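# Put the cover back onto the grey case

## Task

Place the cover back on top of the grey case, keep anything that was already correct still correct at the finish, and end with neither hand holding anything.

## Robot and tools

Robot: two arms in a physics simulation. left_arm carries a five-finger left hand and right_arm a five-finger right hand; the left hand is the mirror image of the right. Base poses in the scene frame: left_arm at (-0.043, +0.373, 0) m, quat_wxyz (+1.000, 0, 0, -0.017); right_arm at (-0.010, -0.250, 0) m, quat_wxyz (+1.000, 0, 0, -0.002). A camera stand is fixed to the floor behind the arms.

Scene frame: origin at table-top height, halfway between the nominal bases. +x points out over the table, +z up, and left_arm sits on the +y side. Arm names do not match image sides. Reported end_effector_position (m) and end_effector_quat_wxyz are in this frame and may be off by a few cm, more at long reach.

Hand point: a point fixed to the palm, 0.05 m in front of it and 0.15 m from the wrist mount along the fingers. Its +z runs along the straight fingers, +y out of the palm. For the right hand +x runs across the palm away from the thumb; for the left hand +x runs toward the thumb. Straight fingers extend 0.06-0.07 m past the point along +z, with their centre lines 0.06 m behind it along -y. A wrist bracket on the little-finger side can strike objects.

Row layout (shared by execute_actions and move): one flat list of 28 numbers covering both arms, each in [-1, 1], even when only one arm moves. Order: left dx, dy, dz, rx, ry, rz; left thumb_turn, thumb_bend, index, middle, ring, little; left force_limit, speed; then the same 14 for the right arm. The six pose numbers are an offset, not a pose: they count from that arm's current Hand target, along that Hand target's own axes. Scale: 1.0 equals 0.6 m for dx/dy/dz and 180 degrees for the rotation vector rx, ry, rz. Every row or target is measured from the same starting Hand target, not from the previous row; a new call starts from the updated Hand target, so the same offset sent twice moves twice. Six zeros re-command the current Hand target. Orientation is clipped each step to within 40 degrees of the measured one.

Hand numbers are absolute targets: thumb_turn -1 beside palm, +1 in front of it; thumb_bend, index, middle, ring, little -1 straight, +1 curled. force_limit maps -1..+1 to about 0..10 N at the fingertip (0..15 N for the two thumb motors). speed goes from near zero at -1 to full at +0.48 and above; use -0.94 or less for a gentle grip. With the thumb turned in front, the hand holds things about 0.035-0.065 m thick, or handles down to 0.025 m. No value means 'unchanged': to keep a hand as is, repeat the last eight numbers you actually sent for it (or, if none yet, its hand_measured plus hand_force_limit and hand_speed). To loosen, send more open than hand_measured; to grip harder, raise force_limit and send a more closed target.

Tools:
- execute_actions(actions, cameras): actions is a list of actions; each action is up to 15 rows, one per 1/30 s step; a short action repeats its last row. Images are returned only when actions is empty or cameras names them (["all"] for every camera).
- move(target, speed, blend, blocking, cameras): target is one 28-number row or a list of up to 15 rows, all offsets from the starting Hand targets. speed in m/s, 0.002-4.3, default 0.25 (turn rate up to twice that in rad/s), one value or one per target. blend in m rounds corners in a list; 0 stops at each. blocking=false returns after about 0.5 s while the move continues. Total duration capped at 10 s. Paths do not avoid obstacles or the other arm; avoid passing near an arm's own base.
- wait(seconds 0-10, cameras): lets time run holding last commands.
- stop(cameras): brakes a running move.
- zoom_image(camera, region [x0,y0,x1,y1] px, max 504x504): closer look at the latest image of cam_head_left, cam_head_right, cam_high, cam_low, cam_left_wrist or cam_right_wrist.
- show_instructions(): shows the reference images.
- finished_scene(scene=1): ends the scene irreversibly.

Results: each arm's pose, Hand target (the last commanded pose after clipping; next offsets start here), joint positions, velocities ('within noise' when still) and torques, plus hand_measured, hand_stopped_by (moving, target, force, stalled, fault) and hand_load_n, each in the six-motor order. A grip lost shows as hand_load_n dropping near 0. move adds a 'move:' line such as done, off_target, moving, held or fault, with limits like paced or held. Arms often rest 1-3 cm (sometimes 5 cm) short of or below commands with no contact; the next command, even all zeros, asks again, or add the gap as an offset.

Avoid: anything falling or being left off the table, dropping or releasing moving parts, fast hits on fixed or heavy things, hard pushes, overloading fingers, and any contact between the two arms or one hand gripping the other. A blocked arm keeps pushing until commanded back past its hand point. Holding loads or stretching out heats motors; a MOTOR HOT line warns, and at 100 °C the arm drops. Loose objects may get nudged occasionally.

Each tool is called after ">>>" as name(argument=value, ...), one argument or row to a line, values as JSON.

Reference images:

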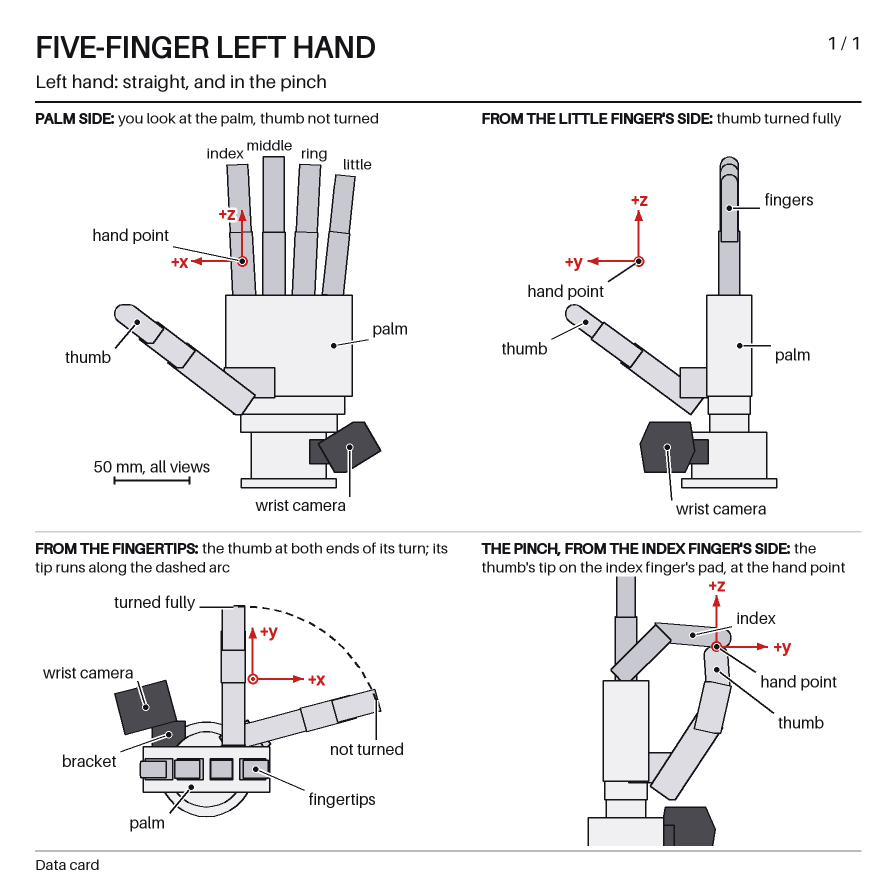

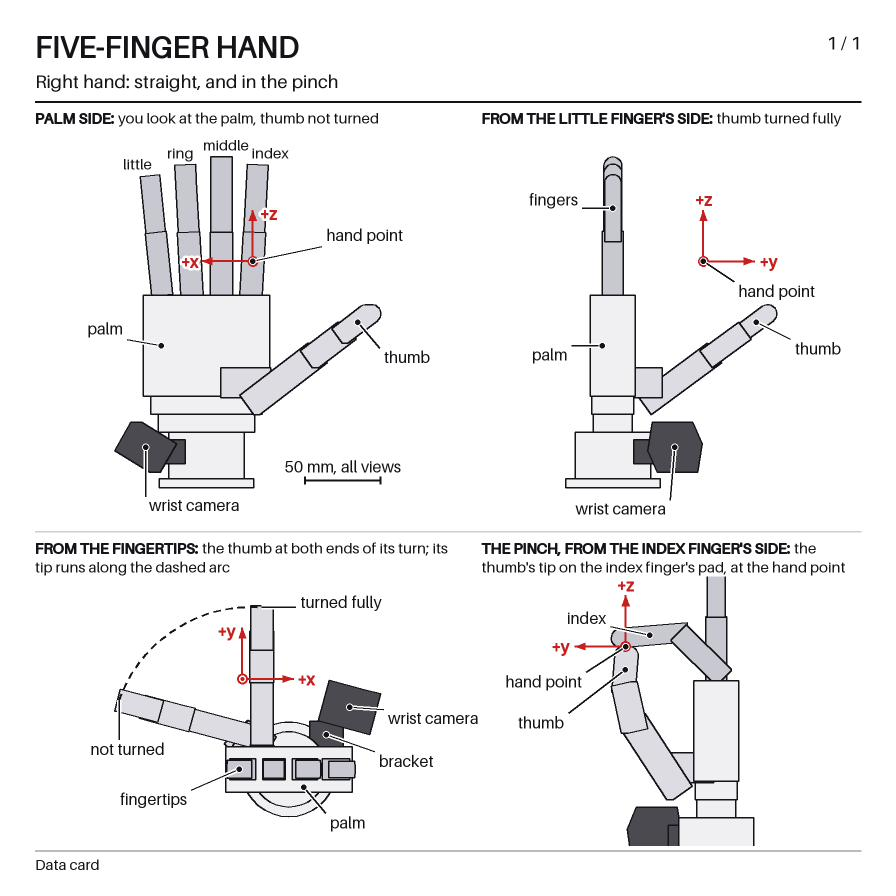

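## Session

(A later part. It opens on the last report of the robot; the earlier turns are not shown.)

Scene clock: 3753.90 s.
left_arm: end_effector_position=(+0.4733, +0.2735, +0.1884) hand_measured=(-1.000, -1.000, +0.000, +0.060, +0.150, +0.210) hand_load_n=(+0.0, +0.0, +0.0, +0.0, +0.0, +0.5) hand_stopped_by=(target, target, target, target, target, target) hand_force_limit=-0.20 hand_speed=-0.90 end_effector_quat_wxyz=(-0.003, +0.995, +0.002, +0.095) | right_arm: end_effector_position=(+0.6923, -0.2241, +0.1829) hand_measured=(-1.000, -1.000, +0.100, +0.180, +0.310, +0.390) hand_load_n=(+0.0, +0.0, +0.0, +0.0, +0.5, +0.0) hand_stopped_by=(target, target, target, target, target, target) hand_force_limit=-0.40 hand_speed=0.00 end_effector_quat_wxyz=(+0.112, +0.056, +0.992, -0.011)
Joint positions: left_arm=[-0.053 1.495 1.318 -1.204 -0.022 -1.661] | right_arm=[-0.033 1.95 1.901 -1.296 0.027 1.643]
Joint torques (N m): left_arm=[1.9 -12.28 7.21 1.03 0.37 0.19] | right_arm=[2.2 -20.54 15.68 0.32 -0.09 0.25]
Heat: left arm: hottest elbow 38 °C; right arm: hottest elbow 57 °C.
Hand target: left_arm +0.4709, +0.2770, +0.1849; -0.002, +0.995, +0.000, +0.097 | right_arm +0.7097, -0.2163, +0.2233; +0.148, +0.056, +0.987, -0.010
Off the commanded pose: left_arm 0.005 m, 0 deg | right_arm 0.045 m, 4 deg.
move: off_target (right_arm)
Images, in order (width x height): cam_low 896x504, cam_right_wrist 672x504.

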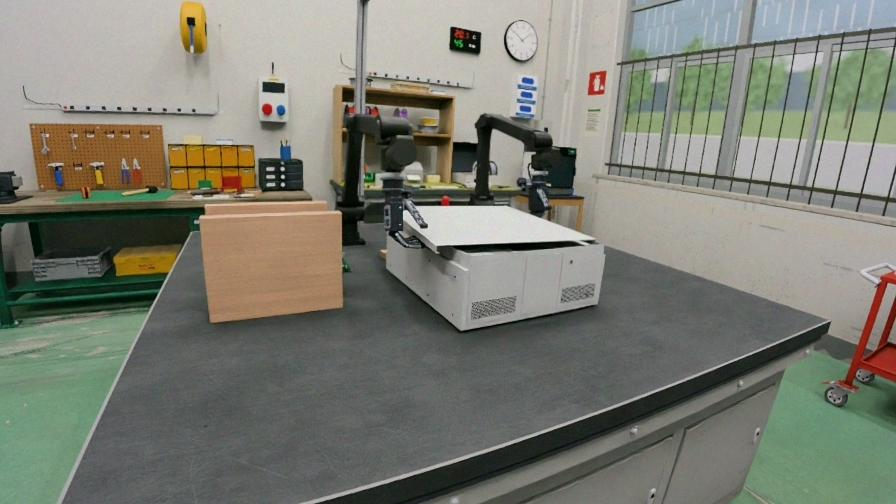

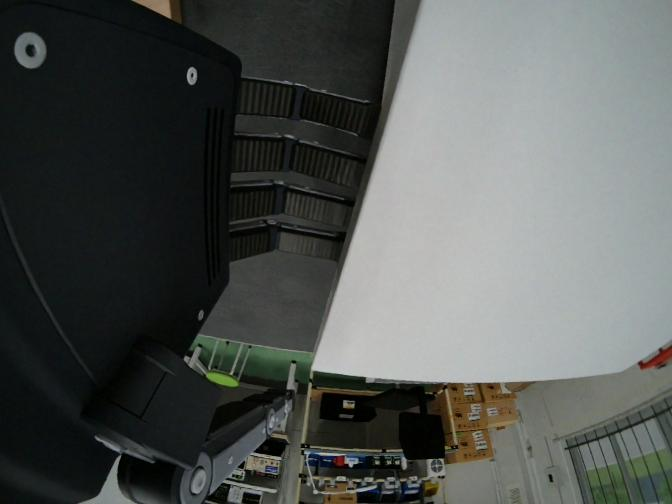

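>>> execute_actions(
  actions=[
    [[0,0,0,0,0,0,-1,-1,0.0,0.06,0.15,0.21,-0.2,-0.9, 0,0,0,0,0,0,1,-1,0.1,0.18,0.31,0.39,-0.6,-0.5]],
    [[0,0,0,0,0,0,-1,-1,0.0,0.06,0.15,0.21,-0.2,-0.9, 0,0,0,0,0,0,1,-1,0.1,0.18,0.31,0.39,-0.6,-0.5]],
    [[0,0,0,0,0,0,-1,-1,0.0,0.06,0.15,0.21,-0.2,-0.9, 0,0,0,0,0,0,1,-1,0.1,0.18,0.31,0.39,-0.6,-0.5]],
  ],
  cameras=["cam_low","cam_head_right","cam_right_wrist"],
)

>>> zoom_image(
  camera="cam_low",
  region=[360, 190, 480, 270],
)

Scene clock: 3763.57 s.
left_arm: end_effector_position=(+0.4733, +0.2735, +0.1884) hand_measured=(-1.000, -1.000, +0.000, +0.060, +0.150, +0.210) hand_load_n=(+0.0, +0.0, +0.0, +0.0, +0.0, +0.0) hand_stopped_by=(target, target, target, target, target, target) hand_force_limit=-0.20 hand_speed=-0.90 end_effector_quat_wxyz=(-0.003, +0.995, +0.002, +0.095) | right_arm: end_effector_position=(+0.6924, -0.2241, +0.1830) hand_measured=(+1.000, -1.000, +0.100, +0.180, +0.310, +0.390) hand_load_n=(+0.0, +0.0, +0.0, +0.0, +1.0, +0.0) hand_stopped_by=(target, target, target, target, target, target) hand_force_limit=-0.60 hand_speed=-0.50 end_effector_quat_wxyz=(+0.112, +0.056, +0.992, -0.011)
Joint positions: left_arm=[-0.053 1.495 1.318 -1.204 -0.022 -1.661] | right_arm=[-0.033 1.95 1.901 -1.296 0.027 1.643]
Joint torques (N m): left_arm=[1.67 -12.45 7.17 1.05 0.35 0.19] | right_arm=[2.14 -20.13 15.79 0.36 -0.08 0.24]
Heat: left arm: hottest elbow 38 °C; right arm: hottest elbow 61 °C.
Hand target: left_arm +0.4709, +0.2770, +0.1849; -0.002, +0.995, +0.000, +0.097 | right_arm +0.7098, -0.2164, +0.2234; +0.148, +0.056, +0.987, -0.010
Off the commanded pose: left_arm 0.005 m, 0 deg | right_arm 0.045 m, 4 deg.
Step readings (end_effector_position of left_arm | right_arm):
0: (+0.4733, +0.2735, +0.1884) | (+0.6924, -0.2241, +0.1831)
1: (+0.4733, +0.2735, +0.1884) | (+0.6924, -0.2241, +0.1831)
2: (+0.4733, +0.2735, +0.1884) | (+0.6924, -0.2241, +0.1831)
4: (+0.4733, +0.2735, +0.1884) | (+0.6924, -0.2241, +0.1831)
8: (+0.4733, +0.2735, +0.1884) | (+0.6924, -0.2241, +0.1831)
15: (+0.4733, +0.2735, +0.1884) | (+0.6924, -0.2241, +0.1831)
16: (+0.4733, +0.2735, +0.1884) | (+0.6924, -0.2241, +0.1831)
17: (+0.4733, +0.2735, +0.1884) | (+0.6924, -0.2241, +0.1831)
19: (+0.4733, +0.2735, +0.1884) | (+0.6924, -0.2241, +0.1831)
23: (+0.4733, +0.2735, +0.1884) | (+0.6924, -0.2241, +0.1831)
30: (+0.4733, +0.2735, +0.1884) | (+0.6924, -0.2241, +0.1830)
31: (+0.4733, +0.2735, +0.1884) | (+0.6924, -0.2241, +0.1830)
32: (+0.4733, +0.2735, +0.1884) | (+0.6924, -0.2241, +0.1830)
34: (+0.4733, +0.2735, +0.1884) | (+0.6924, -0.2241, +0.1830)
38: (+0.4733, +0.2735, +0.1884) | (+0.6924, -0.2241, +0.1830)
45: (+0.4733, +0.2735, +0.1884) | (+0.6924, -0.2241, +0.1830)
Images, in order (width x height): cam_head_right 896x504, cam_low 896x504, cam_right_wrist 672x504.

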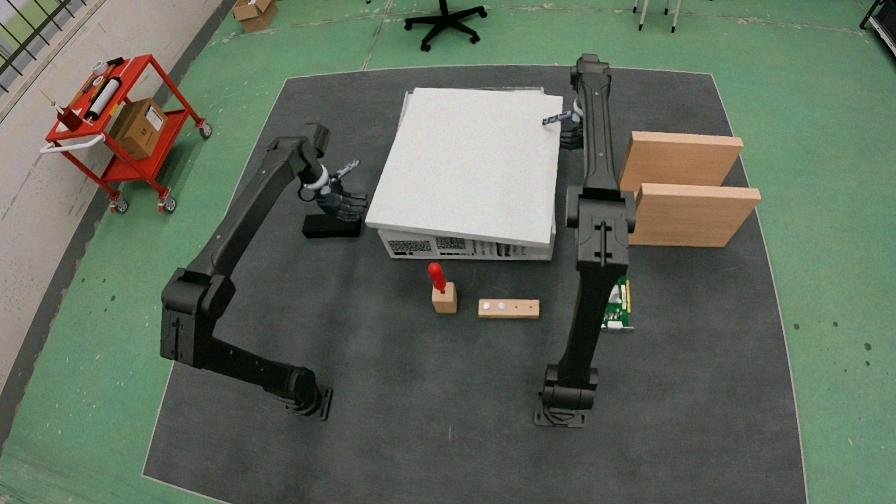

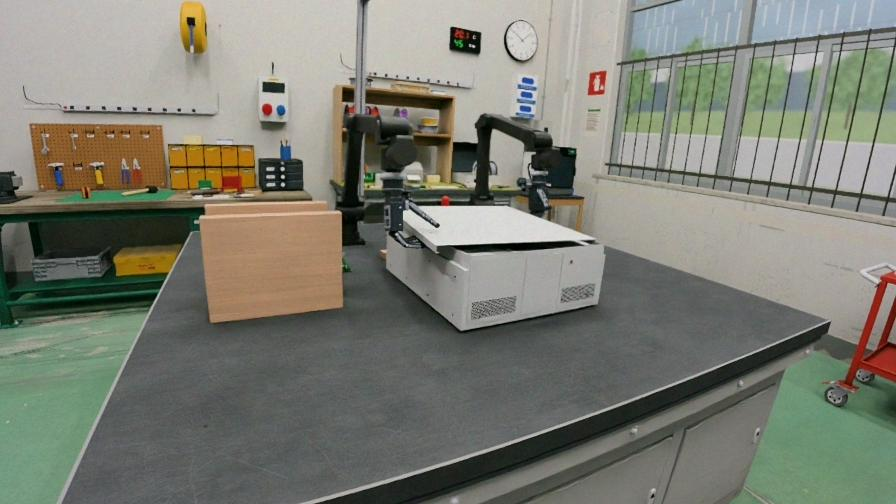

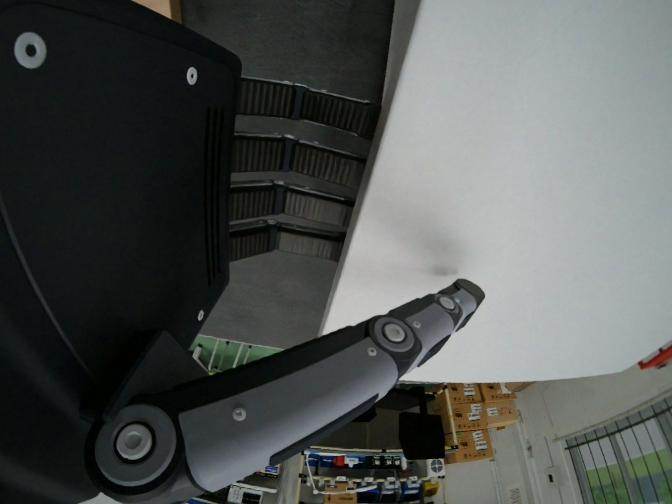

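Scaled by 4.200.

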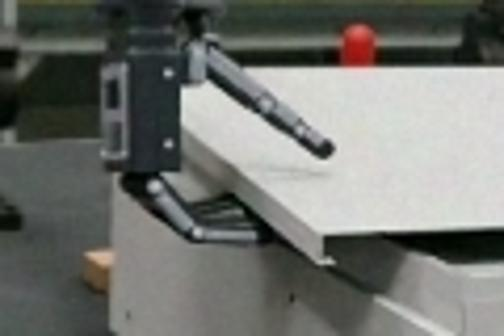

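>>> move(
  target=[0,0,0,0,0,0,-1,-1,0.0,0.06,0.15,0.21,-0.2,-0.9, 0.0073,0,0.0239,0,0,0,1,-1,0.1,0.18,0.31,0.39,-0.6,-0.5],
  speed=0.05,
)

Scene clock: 3772.27 s.
left_arm: end_effector_position=(+0.4733, +0.2735, +0.1884) hand_measured=(-1.000, -1.000, +0.000, +0.060, +0.150, +0.210) hand_load_n=(+0.0, -0.5, +0.0, +0.0, +0.0, +0.0) hand_stopped_by=(target, target, target, target, target, target) hand_force_limit=-0.20 hand_speed=-0.90 end_effector_quat_wxyz=(-0.003, +0.995, +0.002, +0.095) | right_arm: end_effector_position=(+0.6948, -0.2240, +0.1840) hand_measured=(+1.000, -1.000, +0.100, +0.180, +0.310, +0.390) hand_load_n=(+0.0, +0.0, +0.0, +0.0, +1.0, +0.0) hand_stopped_by=(target, target, target, target, target, target) hand_force_limit=-0.60 hand_speed=-0.50 end_effector_quat_wxyz=(+0.117, +0.056, +0.991, -0.011)
Joint positions: left_arm=[-0.053 1.495 1.318 -1.204 -0.022 -1.661] | right_arm=[-0.033 1.95 1.901 -1.287 0.027 1.643]
Joint torques (N m): left_arm=[1.79 -12.22 7.23 1.09 0.37 0.19] | right_arm=[3.08 -20.78 13.05 1.43 -0.04 0.21]
Heat: left arm: hottest elbow 38 °C; right arm: hottest elbow 63 °C.
Hand target: left_arm +0.4709, +0.2770, +0.1849; -0.002, +0.995, +0.000, +0.097 | right_arm +0.7098, -0.2162, +0.2084; +0.148, +0.056, +0.987, -0.010
Off the commanded pose: left_arm 0.005 m, 0 deg | right_arm 0.030 m, 4 deg.
move: off_target (right_arm)

>>> move(
  target=[0.1237,0.0317,0.0532,-0.0070,0,0.0354,-1,-1,0.0,0.06,0.15,0.21,-0.2,-0.9, 0,0,0,0,0,0,1,-1,0.1,0.18,0.31,0.39,-0.6,-0.5],
  speed=0.06,
  cameras=["cam_head_right","cam_high","cam_left_wrist"],
)

>>> zoom_image(
  camera="cam_left_wrist",
  region=[230, 60, 450, 300],
)

Scene clock: 3786.70 s.
left_arm: end_effector_position=(+0.5279, +0.2614, +0.1523) hand_measured=(-1.000, -1.000, +0.000, +0.060, +0.150, +0.210) hand_load_n=(+0.0, +0.0, +0.0, +0.0, +0.0, +0.0) hand_stopped_by=(target, target, target, target, target, target) hand_force_limit=-0.20 hand_speed=-0.90 end_effector_quat_wxyz=(+0.002, +0.996, -0.050, +0.075) | right_arm: end_effector_position=(+0.6949, -0.2240, +0.1840) hand_measured=(+1.000, -1.000, +0.100, +0.180, +0.310, +0.390) hand_load_n=(+0.0, -0.5, +0.0, +0.0, +1.0, +0.0) hand_stopped_by=(target, target, target, target, target, target) hand_force_limit=-0.60 hand_speed=-0.50 end_effector_quat_wxyz=(+0.117, +0.056, +0.991, -0.011)
Joint positions: left_arm=[-0.053 1.695 1.471 -1.196 -0.002 -1.558] | right_arm=[-0.033 1.95 1.901 -1.286 0.027 1.643]
Joint torques (N m): left_arm=[1.03 -13.45 12.57 0.66 0.39 0.18] | right_arm=[2.26 -19.6 12.86 1.37 0 0.15]
Heat: left arm: hottest elbow 38 °C; right arm: hottest elbow 64 °C.
Hand target: left_arm +0.5498, +0.2581, +0.1677; +0.004, +0.994, -0.056, +0.096 | right_arm +0.7098, -0.2162, +0.2084; +0.148, +0.056, +0.987, -0.010
Off the commanded pose: left_arm 0.027 m, 3 deg | right_arm 0.030 m, 4 deg.
move: off_target (left_arm, right_arm)
Images, in order (width x height): cam_head_right 896x504, cam_high 896x504, cam_left_wrist 672x504.

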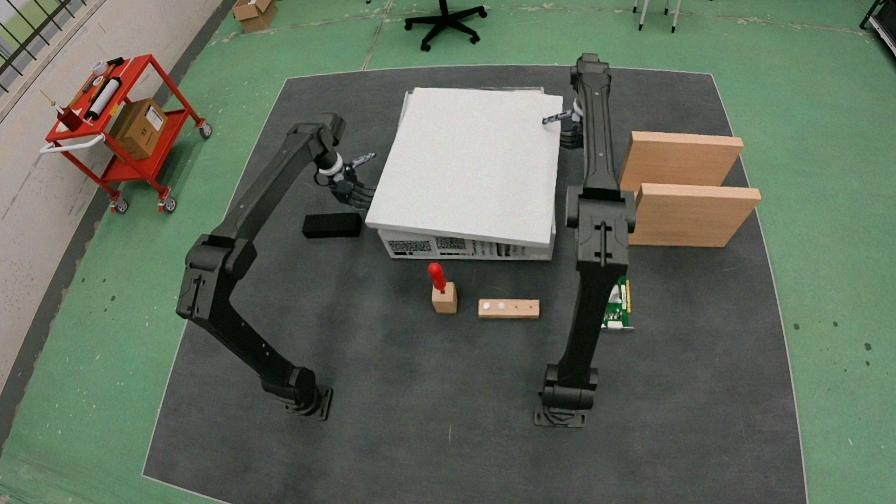

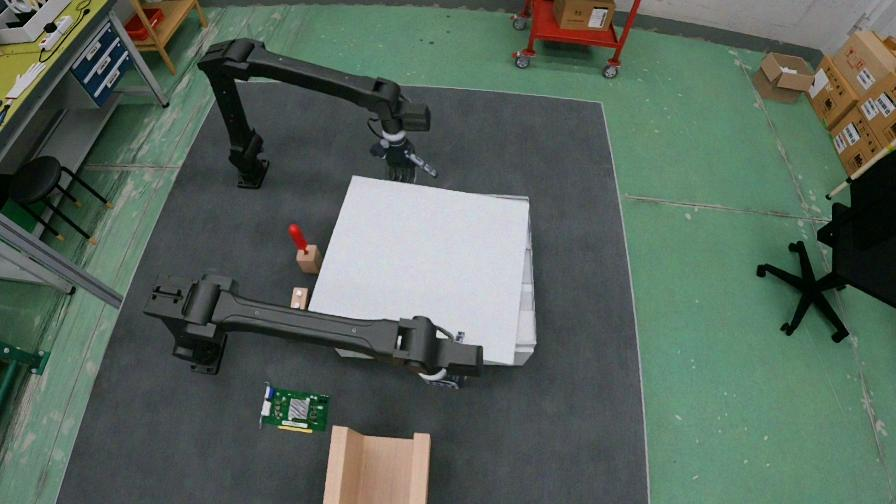

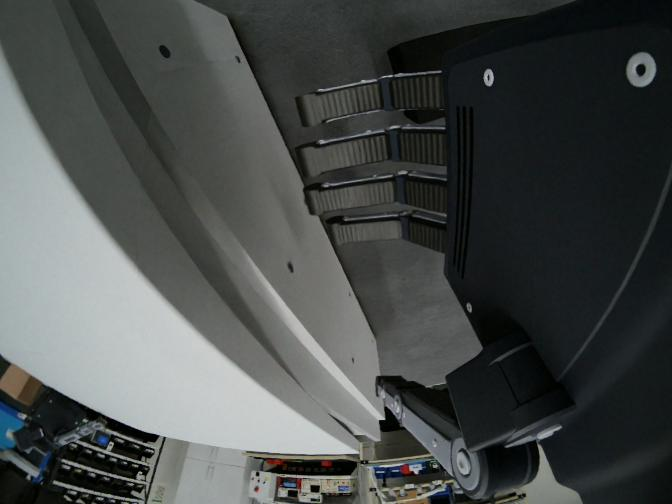

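Scaled by 2.100 from the camera's 672x504 image, which has a finer 960x720 frame.

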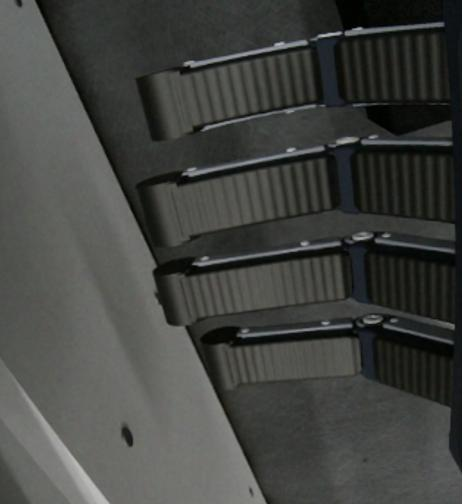

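>>> wait(
  seconds=0,
  cameras=["all"],
)

Scene clock: 3815.73 s.
left_arm: end_effector_position=(+0.5278, +0.2613, +0.1523) hand_measured=(-1.000, -1.000, +0.000, +0.060, +0.150, +0.210) hand_load_n=(+0.0, +0.0, +0.0, +0.0, +0.5, +0.0) hand_stopped_by=(target, target, target, target, target, target) hand_force_limit=-0.20 hand_speed=-0.90 end_effector_quat_wxyz=(+0.002, +0.996, -0.050, +0.075) | right_arm: end_effector_position=(+0.6949, -0.2240, +0.1840) hand_measured=(+1.000, -1.000, +0.100, +0.180, +0.310, +0.390) hand_load_n=(+0.0, +0.0, +0.0, +0.0, +0.5, +0.0) hand_stopped_by=(target, target, target, target, target, target) hand_force_limit=-0.60 hand_speed=-0.50 end_effector_quat_wxyz=(+0.117, +0.056, +0.991, -0.011)
Joint positions: left_arm=[-0.053 1.695 1.471 -1.196 -0.002 -1.558] | right_arm=[-0.033 1.95 1.901 -1.286 0.027 1.643]
Joint torques (N m): left_arm=[0.97 -13.27 12.57 0.61 0.39 0.2] | right_arm=[1.44 -20.89 12.93 1.4 -0.04 0.25]
Heat: left arm: hottest elbow 40 °C; right arm: hottest elbow 65 °C.
Hand target: left_arm +0.5498, +0.2581, +0.1677; +0.004, +0.994, -0.056, +0.096 | right_arm +0.7098, -0.2162, +0.2084; +0.148, +0.056, +0.987, -0.010
Off the commanded pose: left_arm 0.027 m, 3 deg | right_arm 0.030 m, 4 deg.

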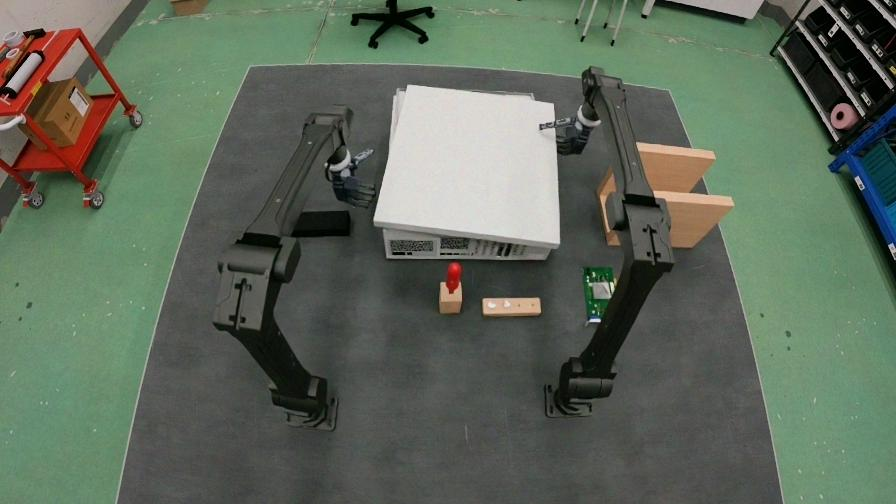

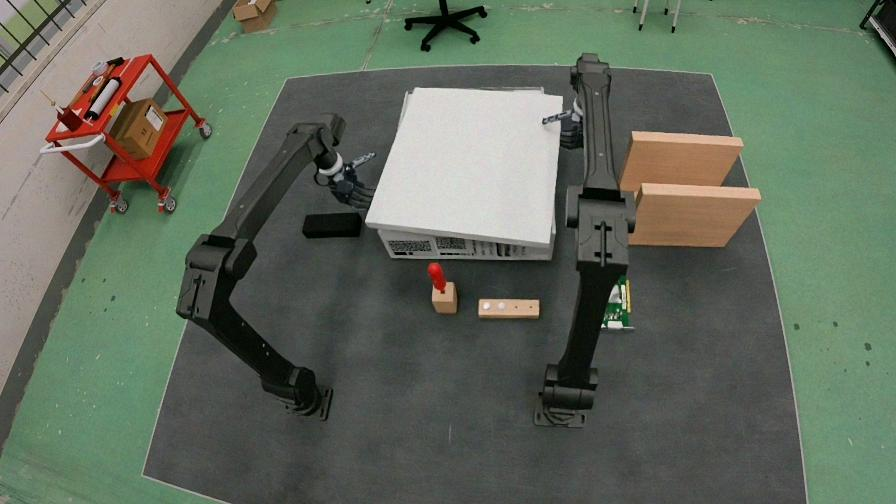

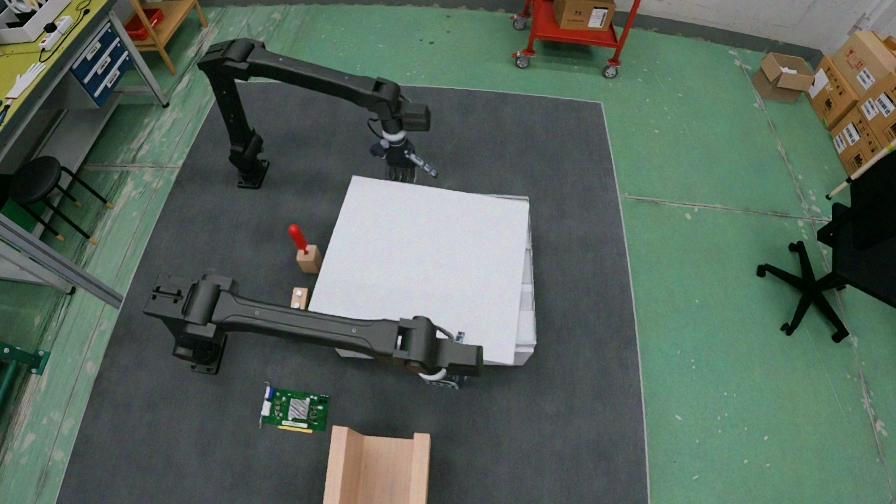

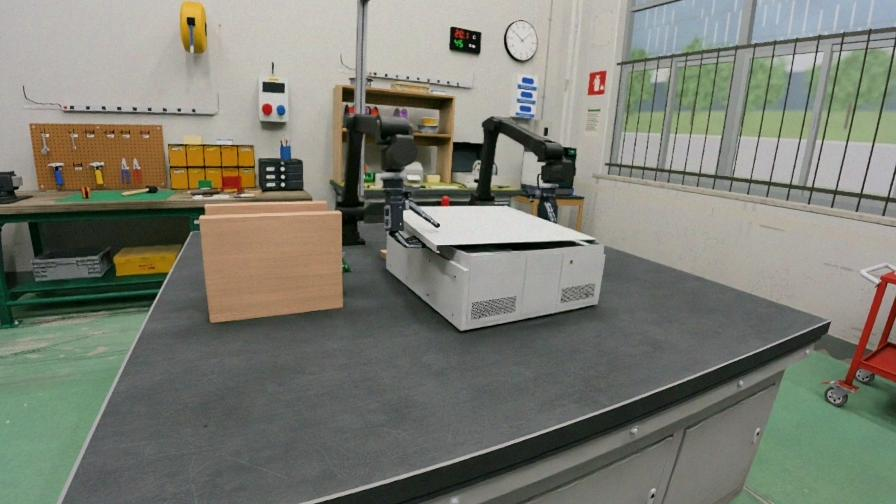

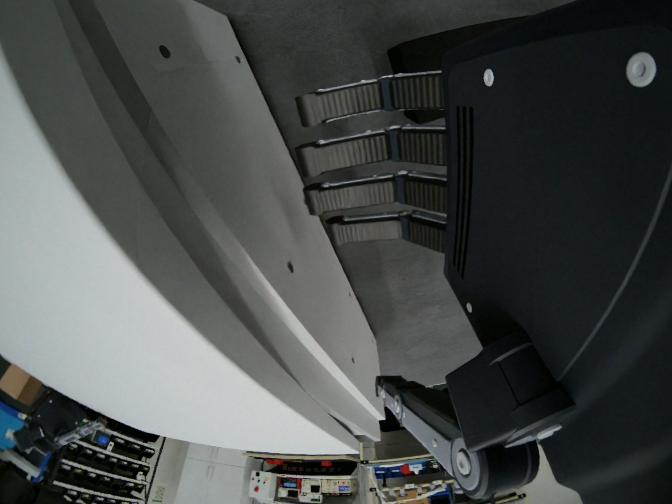

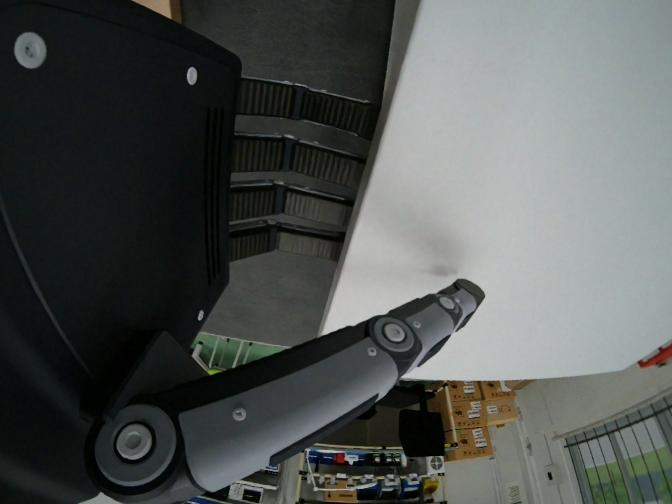

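>>> move(
  target=[0.0312,-0.0082,-0.0317,0,0,0,-1,-1,0.0,0.06,0.15,0.21,-0.2,-0.9,0,0,0,0,0,0,1,-1,0.1,0.18,0.31,0.39,-0.6,-0.5],
  speed=0.06,
  cameras=["cam_left_wrist","cam_head_right"],
)

Scene clock: 3832.17 s.
left_arm: end_effector_position=(+0.5474, +0.2590, +0.1756) hand_measured=(-1.000, -1.000, +0.000, +0.060, +0.150, +0.210) hand_load_n=(+0.0, +0.0, +0.0, +0.0, +0.0, +0.0) hand_stopped_by=(target, target, target, target, target, target) hand_force_limit=-0.20 hand_speed=-0.90 end_effector_quat_wxyz=(+0.003, +0.995, -0.054, +0.084) | right_arm: end_effector_position=(+0.6949, -0.2240, +0.1840) hand_measured=(+1.000, -1.000, +0.100, +0.180, +0.310, +0.390) hand_load_n=(+0.0, -0.5, +0.0, +0.0, +0.5, +0.0) hand_stopped_by=(target, target, target, target, target, target) hand_force_limit=-0.60 hand_speed=-0.50 end_effector_quat_wxyz=(+0.117, +0.056, +0.991, -0.011)
Joint positions: left_arm=[-0.053 1.725 1.569 -1.248 0 -1.55] | right_arm=[-0.033 1.95 1.901 -1.286 0.027 1.643]
Joint torques (N m): left_arm=[1.73 -13.74 12.71 0.09 0.38 0.19] | right_arm=[2.14 -20.19 12.9 1.29 -0.02 0.25]
Heat: left arm: hottest elbow 42 °C; right arm: hottest elbow 65 °C.
Hand target: left_arm +0.5650, +0.2612, +0.1900; +0.004, +0.994, -0.056, +0.097 | right_arm +0.7098, -0.2162, +0.2084; +0.148, +0.056, +0.987, -0.010
Off the commanded pose: left_arm 0.023 m, 2 deg | right_arm 0.030 m, 4 deg.
move: off_target (left_arm, right_arm)
Images, in order (width x height): cam_head_right 896x504, cam_left_wrist 672x504.

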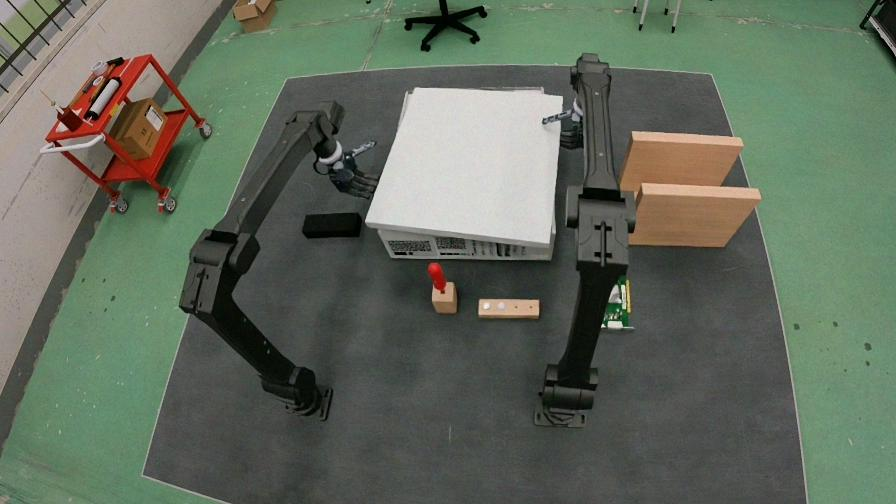

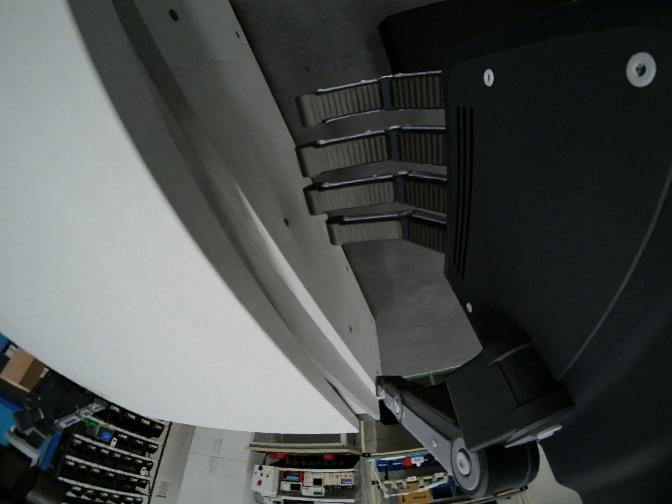

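>>> move(
  target=[-0.0013,0.0417,0.0065,0,0,0,-1,-1,0.0,0.06,0.15,0.21,-0.2,-0.9,0,0,0,0,0,0,1,-1,0.1,0.18,0.31,0.39,-0.6,-0.5],
  speed=0.06,
  cameras=["cam_left_wrist"],
)

>>> zoom_image(
  camera="cam_left_wrist",
  region=[150, 60, 450, 300],
)

Scene clock: 3846.57 s.
left_arm: end_effector_position=(+0.5448, +0.2404, +0.1757) hand_measured=(-1.000, -1.000, +0.000, +0.060, +0.150, +0.210) hand_load_n=(+0.0, +0.0, +0.0, +0.5, +0.0, +0.0) hand_stopped_by=(target, target, target, target, target, target) hand_force_limit=-0.20 hand_speed=-0.90 end_effector_quat_wxyz=(+0.005, +0.995, -0.059, +0.083) | right_arm: end_effector_position=(+0.6949, -0.2240, +0.1840) hand_measured=(+1.000, -1.000, +0.100, +0.180, +0.310, +0.390) hand_load_n=(+0.0, +0.0, +0.0, +0.0, +1.0, +0.0) hand_stopped_by=(target, target, target, target, target, target) hand_force_limit=-0.60 hand_speed=-0.50 end_effector_quat_wxyz=(+0.117, +0.056, +0.991, -0.011)
Joint positions: left_arm=[-0.086 1.725 1.569 -1.248 -0.001 -1.573] | right_arm=[-0.033 1.95 1.901 -1.286 0.027 1.643]
Joint torques (N m): left_arm=[0.73 -13.86 12.22 0.34 0.11 0] | right_arm=[2.73 -19.78 13.01 1.37 -0.01 0.18]
Heat: left arm: hottest elbow 47 °C; right arm: hottest elbow 65 °C.
Hand target: left_arm +0.5622, +0.2365, +0.1860; +0.004, +0.994, -0.056, +0.097 | right_arm +0.7098, -0.2162, +0.2084; +0.148, +0.056, +0.987, -0.010
Off the commanded pose: left_arm 0.021 m, 2 deg | right_arm 0.030 m, 4 deg.
move: off_target (left_arm, right_arm)
Images, in order (width x height): cam_left_wrist 672x504.

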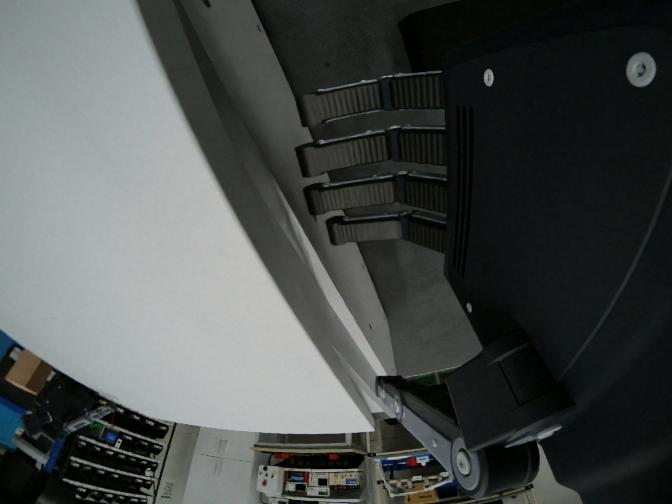

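Scaled by 1.680 from the camera's 672x504 image, which has a finer 960x720 frame.

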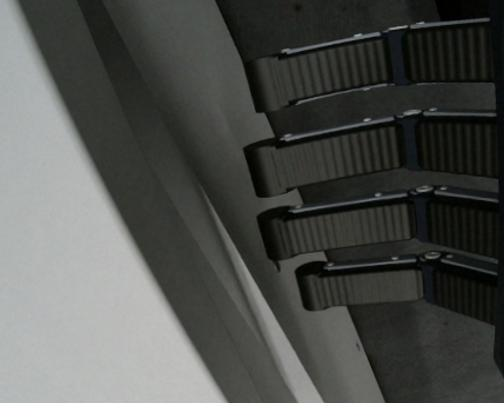

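>>> move(
  target=[0,0.0333,0,0,0,0,-1,-1,0.0,0.06,0.15,0.21,-0.2,-0.9,0,0,0,0,0,0,1,-1,0.1,0.18,0.31,0.39,-0.6,-0.5],
  speed=0.05,
  cameras=["cam_left_wrist"],
)

>>> zoom_image(
  camera="cam_left_wrist",
  region=[150, 60, 450, 300],
)

Scene clock: 3856.47 s.
left_arm: end_effector_position=(+0.5446, +0.2325, +0.1752) hand_measured=(-1.000, -1.000, +0.000, +0.060, +0.150, +0.210) hand_load_n=(+0.0, +0.0, +0.0, +0.0, +0.0, +0.0) hand_stopped_by=(target, target, target, target, target, target) hand_force_limit=-0.20 hand_speed=-0.90 end_effector_quat_wxyz=(-0.001, +0.995, -0.052, +0.084) | right_arm: end_effector_position=(+0.6949, -0.2240, +0.1840) hand_measured=(+1.000, -1.000, +0.100, +0.180, +0.310, +0.390) hand_load_n=(+0.0, +0.0, +0.0, +0.0, +0.5, +0.0) hand_stopped_by=(target, target, target, target, target, target) hand_force_limit=-0.60 hand_speed=-0.50 end_effector_quat_wxyz=(+0.117, +0.056, +0.991, -0.011)
Joint positions: left_arm=[-0.106 1.725 1.569 -1.248 -0.016 -1.605] | right_arm=[-0.033 1.95 1.901 -1.286 0.027 1.643]
Joint torques (N m): left_arm=[-0.56 -13.74 12.25 0.34 0.42 -0.05] | right_arm=[2.78 -19.37 12.83 1.33 -0.03 0.15]
Heat: left arm: hottest elbow 49 °C; right arm: hottest elbow 65 °C.
Hand target: left_arm +0.5599, +0.2165, +0.1860; +0.004, +0.994, -0.056, +0.097 | right_arm +0.7098, -0.2162, +0.2084; +0.148, +0.056, +0.987, -0.010
Off the commanded pose: left_arm 0.025 m, 2 deg | right_arm 0.030 m, 4 deg.
move: off_target (left_arm, right_arm)
Images, in order (width x height): cam_left_wrist 672x504.

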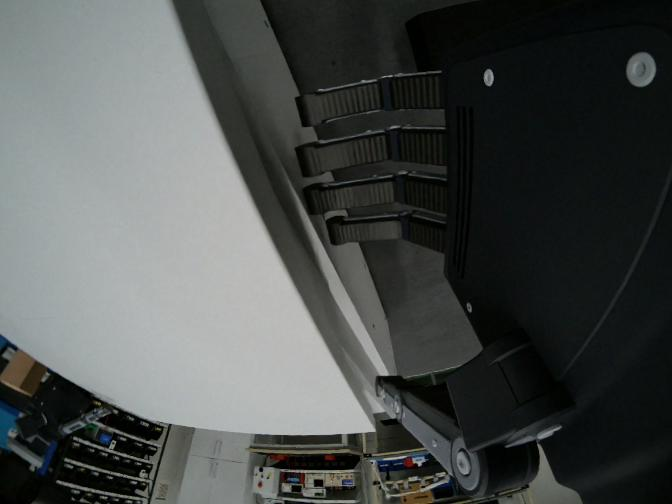

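Scaled by 1.680 from the camera's 672x504 image, which has a finer 960x720 frame.

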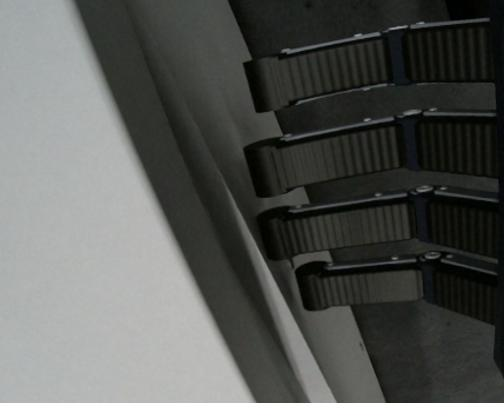

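>>> move(
  target=[0,0.025,0,0,0,0,-1,-1,0.0,0.06,0.15,0.21,-0.2,-0.9,0,0,0,0,0,0,1,-1,0.1,0.18,0.31,0.39,-0.6,-0.5],
  speed=0.05,
  cameras=["cam_left_wrist"],
)

>>> zoom_image(
  camera="cam_left_wrist",
  region=[150, 60, 450, 300],
)

Scene clock: 3863.03 s.
left_arm: end_effector_position=(+0.5451, +0.2315, +0.1744) hand_measured=(-1.000, -1.000, +0.000, +0.060, +0.150, +0.210) hand_load_n=(+0.0, +0.0, +0.0, +0.0, +0.0, +0.0) hand_stopped_by=(target, target, target, target, target, target) hand_force_limit=-0.20 hand_speed=-0.90 end_effector_quat_wxyz=(-0.007, +0.996, -0.043, +0.084) | right_arm: end_effector_position=(+0.6949, -0.2240, +0.1840) hand_measured=(+1.000, -1.000, +0.100, +0.180, +0.310, +0.390) hand_load_n=(+0.0, +0.0, +0.0, +0.5, +0.5, +0.0) hand_stopped_by=(target, target, target, target, target, target) hand_force_limit=-0.60 hand_speed=-0.50 end_effector_quat_wxyz=(+0.117, +0.056, +0.991, -0.011)
Joint positions: left_arm=[-0.114 1.725 1.569 -1.25 -0.032 -1.631] | right_arm=[-0.033 1.95 1.901 -1.286 0.027 1.643]
Joint torques (N m): left_arm=[-2.32 -13.63 12.33 0.4 0.87 -0.07] | right_arm=[1.9 -20.13 12.92 1.47 -0.04 0.17]
Heat: left arm: hottest elbow 49 °C; right arm: hottest elbow 65 °C.
Hand target: left_arm +0.5583, +0.2016, +0.1860; +0.004, +0.994, -0.056, +0.097 | right_arm +0.7098, -0.2162, +0.2084; +0.148, +0.056, +0.987, -0.010
Off the commanded pose: left_arm 0.035 m, 2 deg | right_arm 0.030 m, 4 deg.
move: off_target (left_arm, right_arm)
Images, in order (width x height): cam_left_wrist 672x504.

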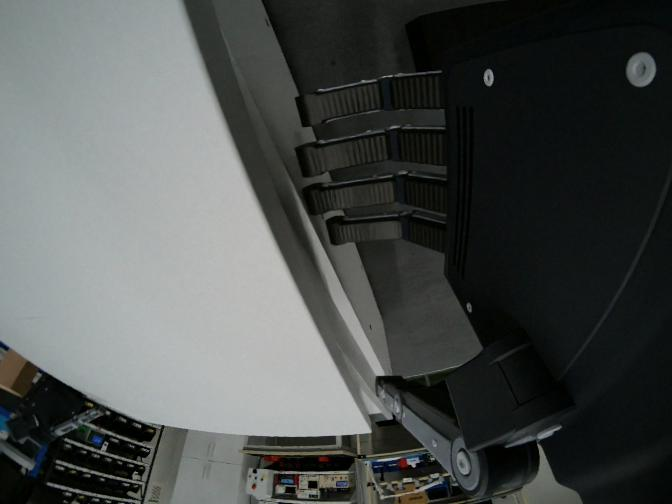

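Scaled by 1.680 from the camera's 672x504 image, which has a finer 960x720 frame.

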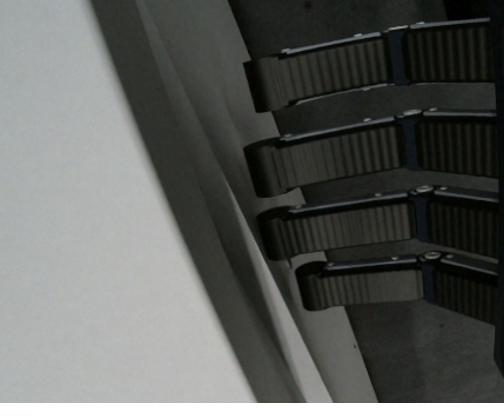

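>>> zoom_image(
  camera="cam_left_wrist",
  region=[190, 0, 400, 160],
)

>>> zoom_image(
  camera="cam_left_wrist",
  region=[220, 150, 430, 310],
)

Scaled by 2.400 from the camera's 672x504 image, which has a finer 960x720 frame.

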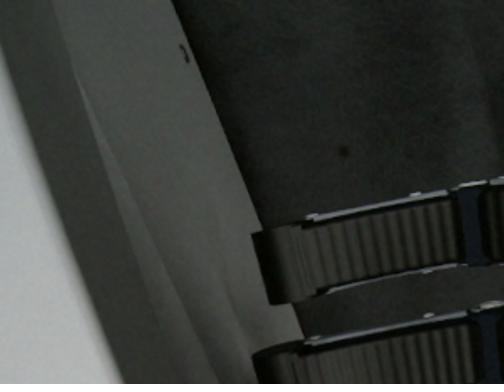

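Scaled by 2.400 from the camera's 672x504 image, which has a finer 960x720 frame.

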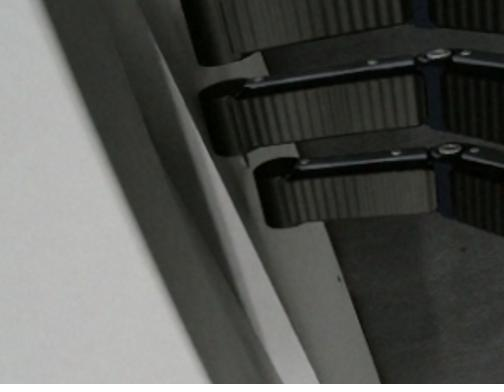

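>>> wait(
  seconds=0,
  cameras=["cam_head_right","cam_high","cam_low"],
)

>>> zoom_image(
  camera="cam_head_right",
  region=[320, 130, 460, 270],
)

>>> zoom_image(
  camera="cam_high",
  region=[340, 120, 460, 220],
)

Scene clock: 3883.77 s.
left_arm: end_effector_position=(+0.5450, +0.2315, +0.1744) hand_measured=(-1.000, -1.000, +0.000, +0.060, +0.150, +0.210) hand_load_n=(+0.0, +0.0, -0.5, -0.5, +0.0, +0.0) hand_stopped_by=(target, target, target, target, target, target) hand_force_limit=-0.20 hand_speed=-0.90 end_effector_quat_wxyz=(-0.007, +0.996, -0.043, +0.083) | right_arm: end_effector_position=(+0.6949, -0.2240, +0.1840) hand_measured=(+1.000, -1.000, +0.100, +0.180, +0.310, +0.390) hand_load_n=(+0.5, +0.0, +0.0, +0.0, +0.5, +0.0) hand_stopped_by=(target, target, target, target, target, target) hand_force_limit=-0.60 hand_speed=-0.50 end_effector_quat_wxyz=(+0.117, +0.056, +0.991, -0.011)
Joint positions: left_arm=[-0.114 1.725 1.569 -1.251 -0.032 -1.631] | right_arm=[-0.033 1.95 1.901 -1.286 0.027 1.643]
Joint torques (N m): left_arm=[-2.26 -13.68 12.27 0.46 0.86 -0.07] | right_arm=[2.55 -20.13 13.07 1.4 -0.06 0.16]
Heat: left arm: hottest elbow 51 °C; right arm: hottest elbow 65 °C.
Hand target: left_arm +0.5582, +0.2016, +0.1860; +0.004, +0.994, -0.056, +0.097 | right_arm +0.7098, -0.2162, +0.2084; +0.148, +0.056, +0.987, -0.010
Off the commanded pose: left_arm 0.035 m, 3 deg | right_arm 0.030 m, 4 deg.
Images, in order (width x height): cam_head_right 896x504, cam_high 896x504, cam_low 896x504.

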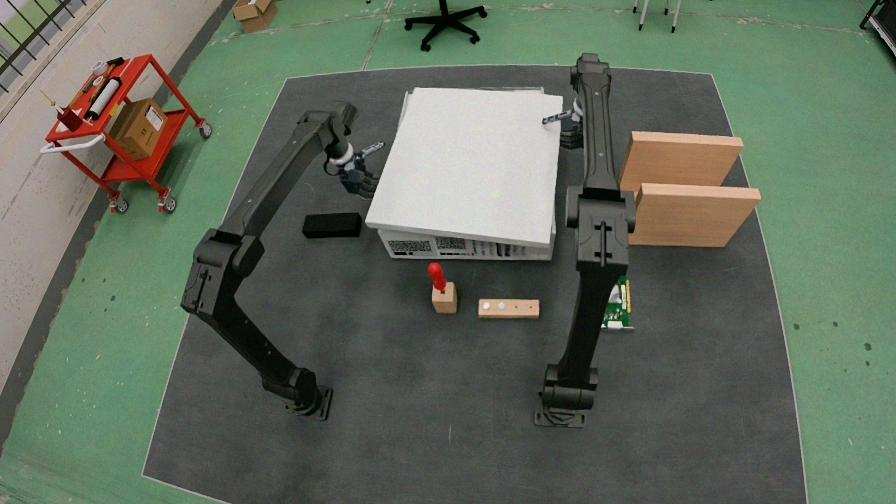

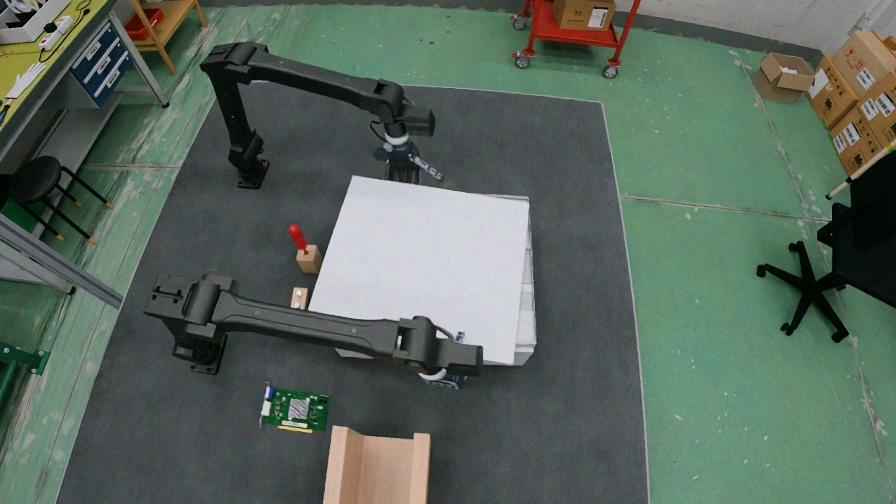

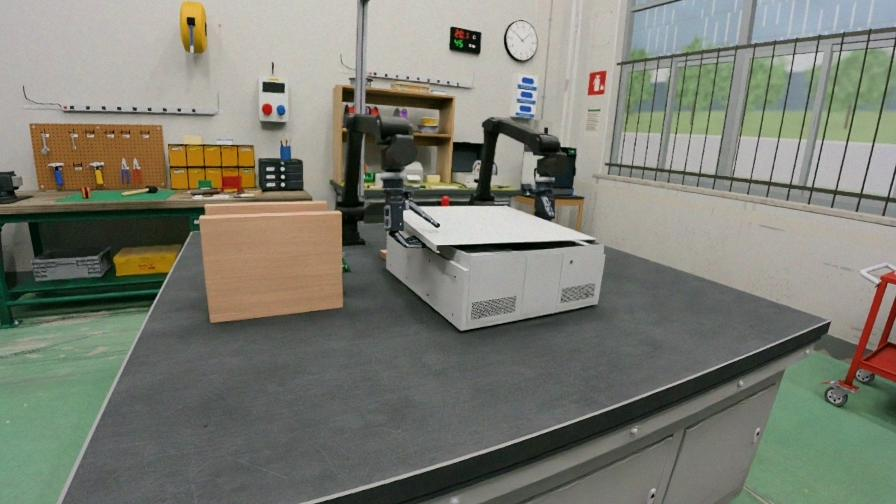

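Scaled by 3.600.

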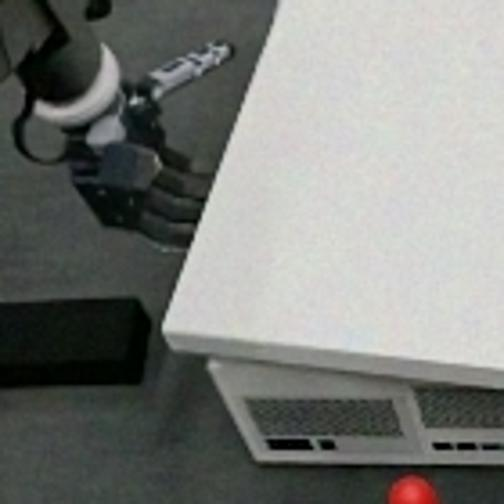

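Scaled by 4.200.

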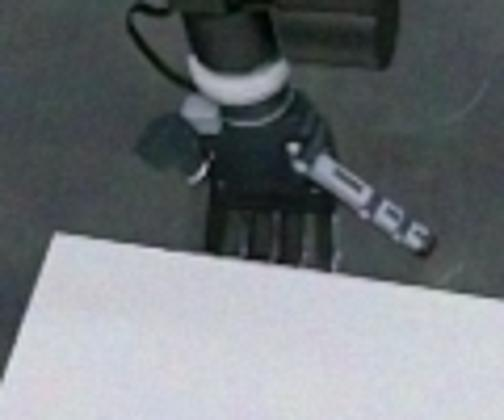

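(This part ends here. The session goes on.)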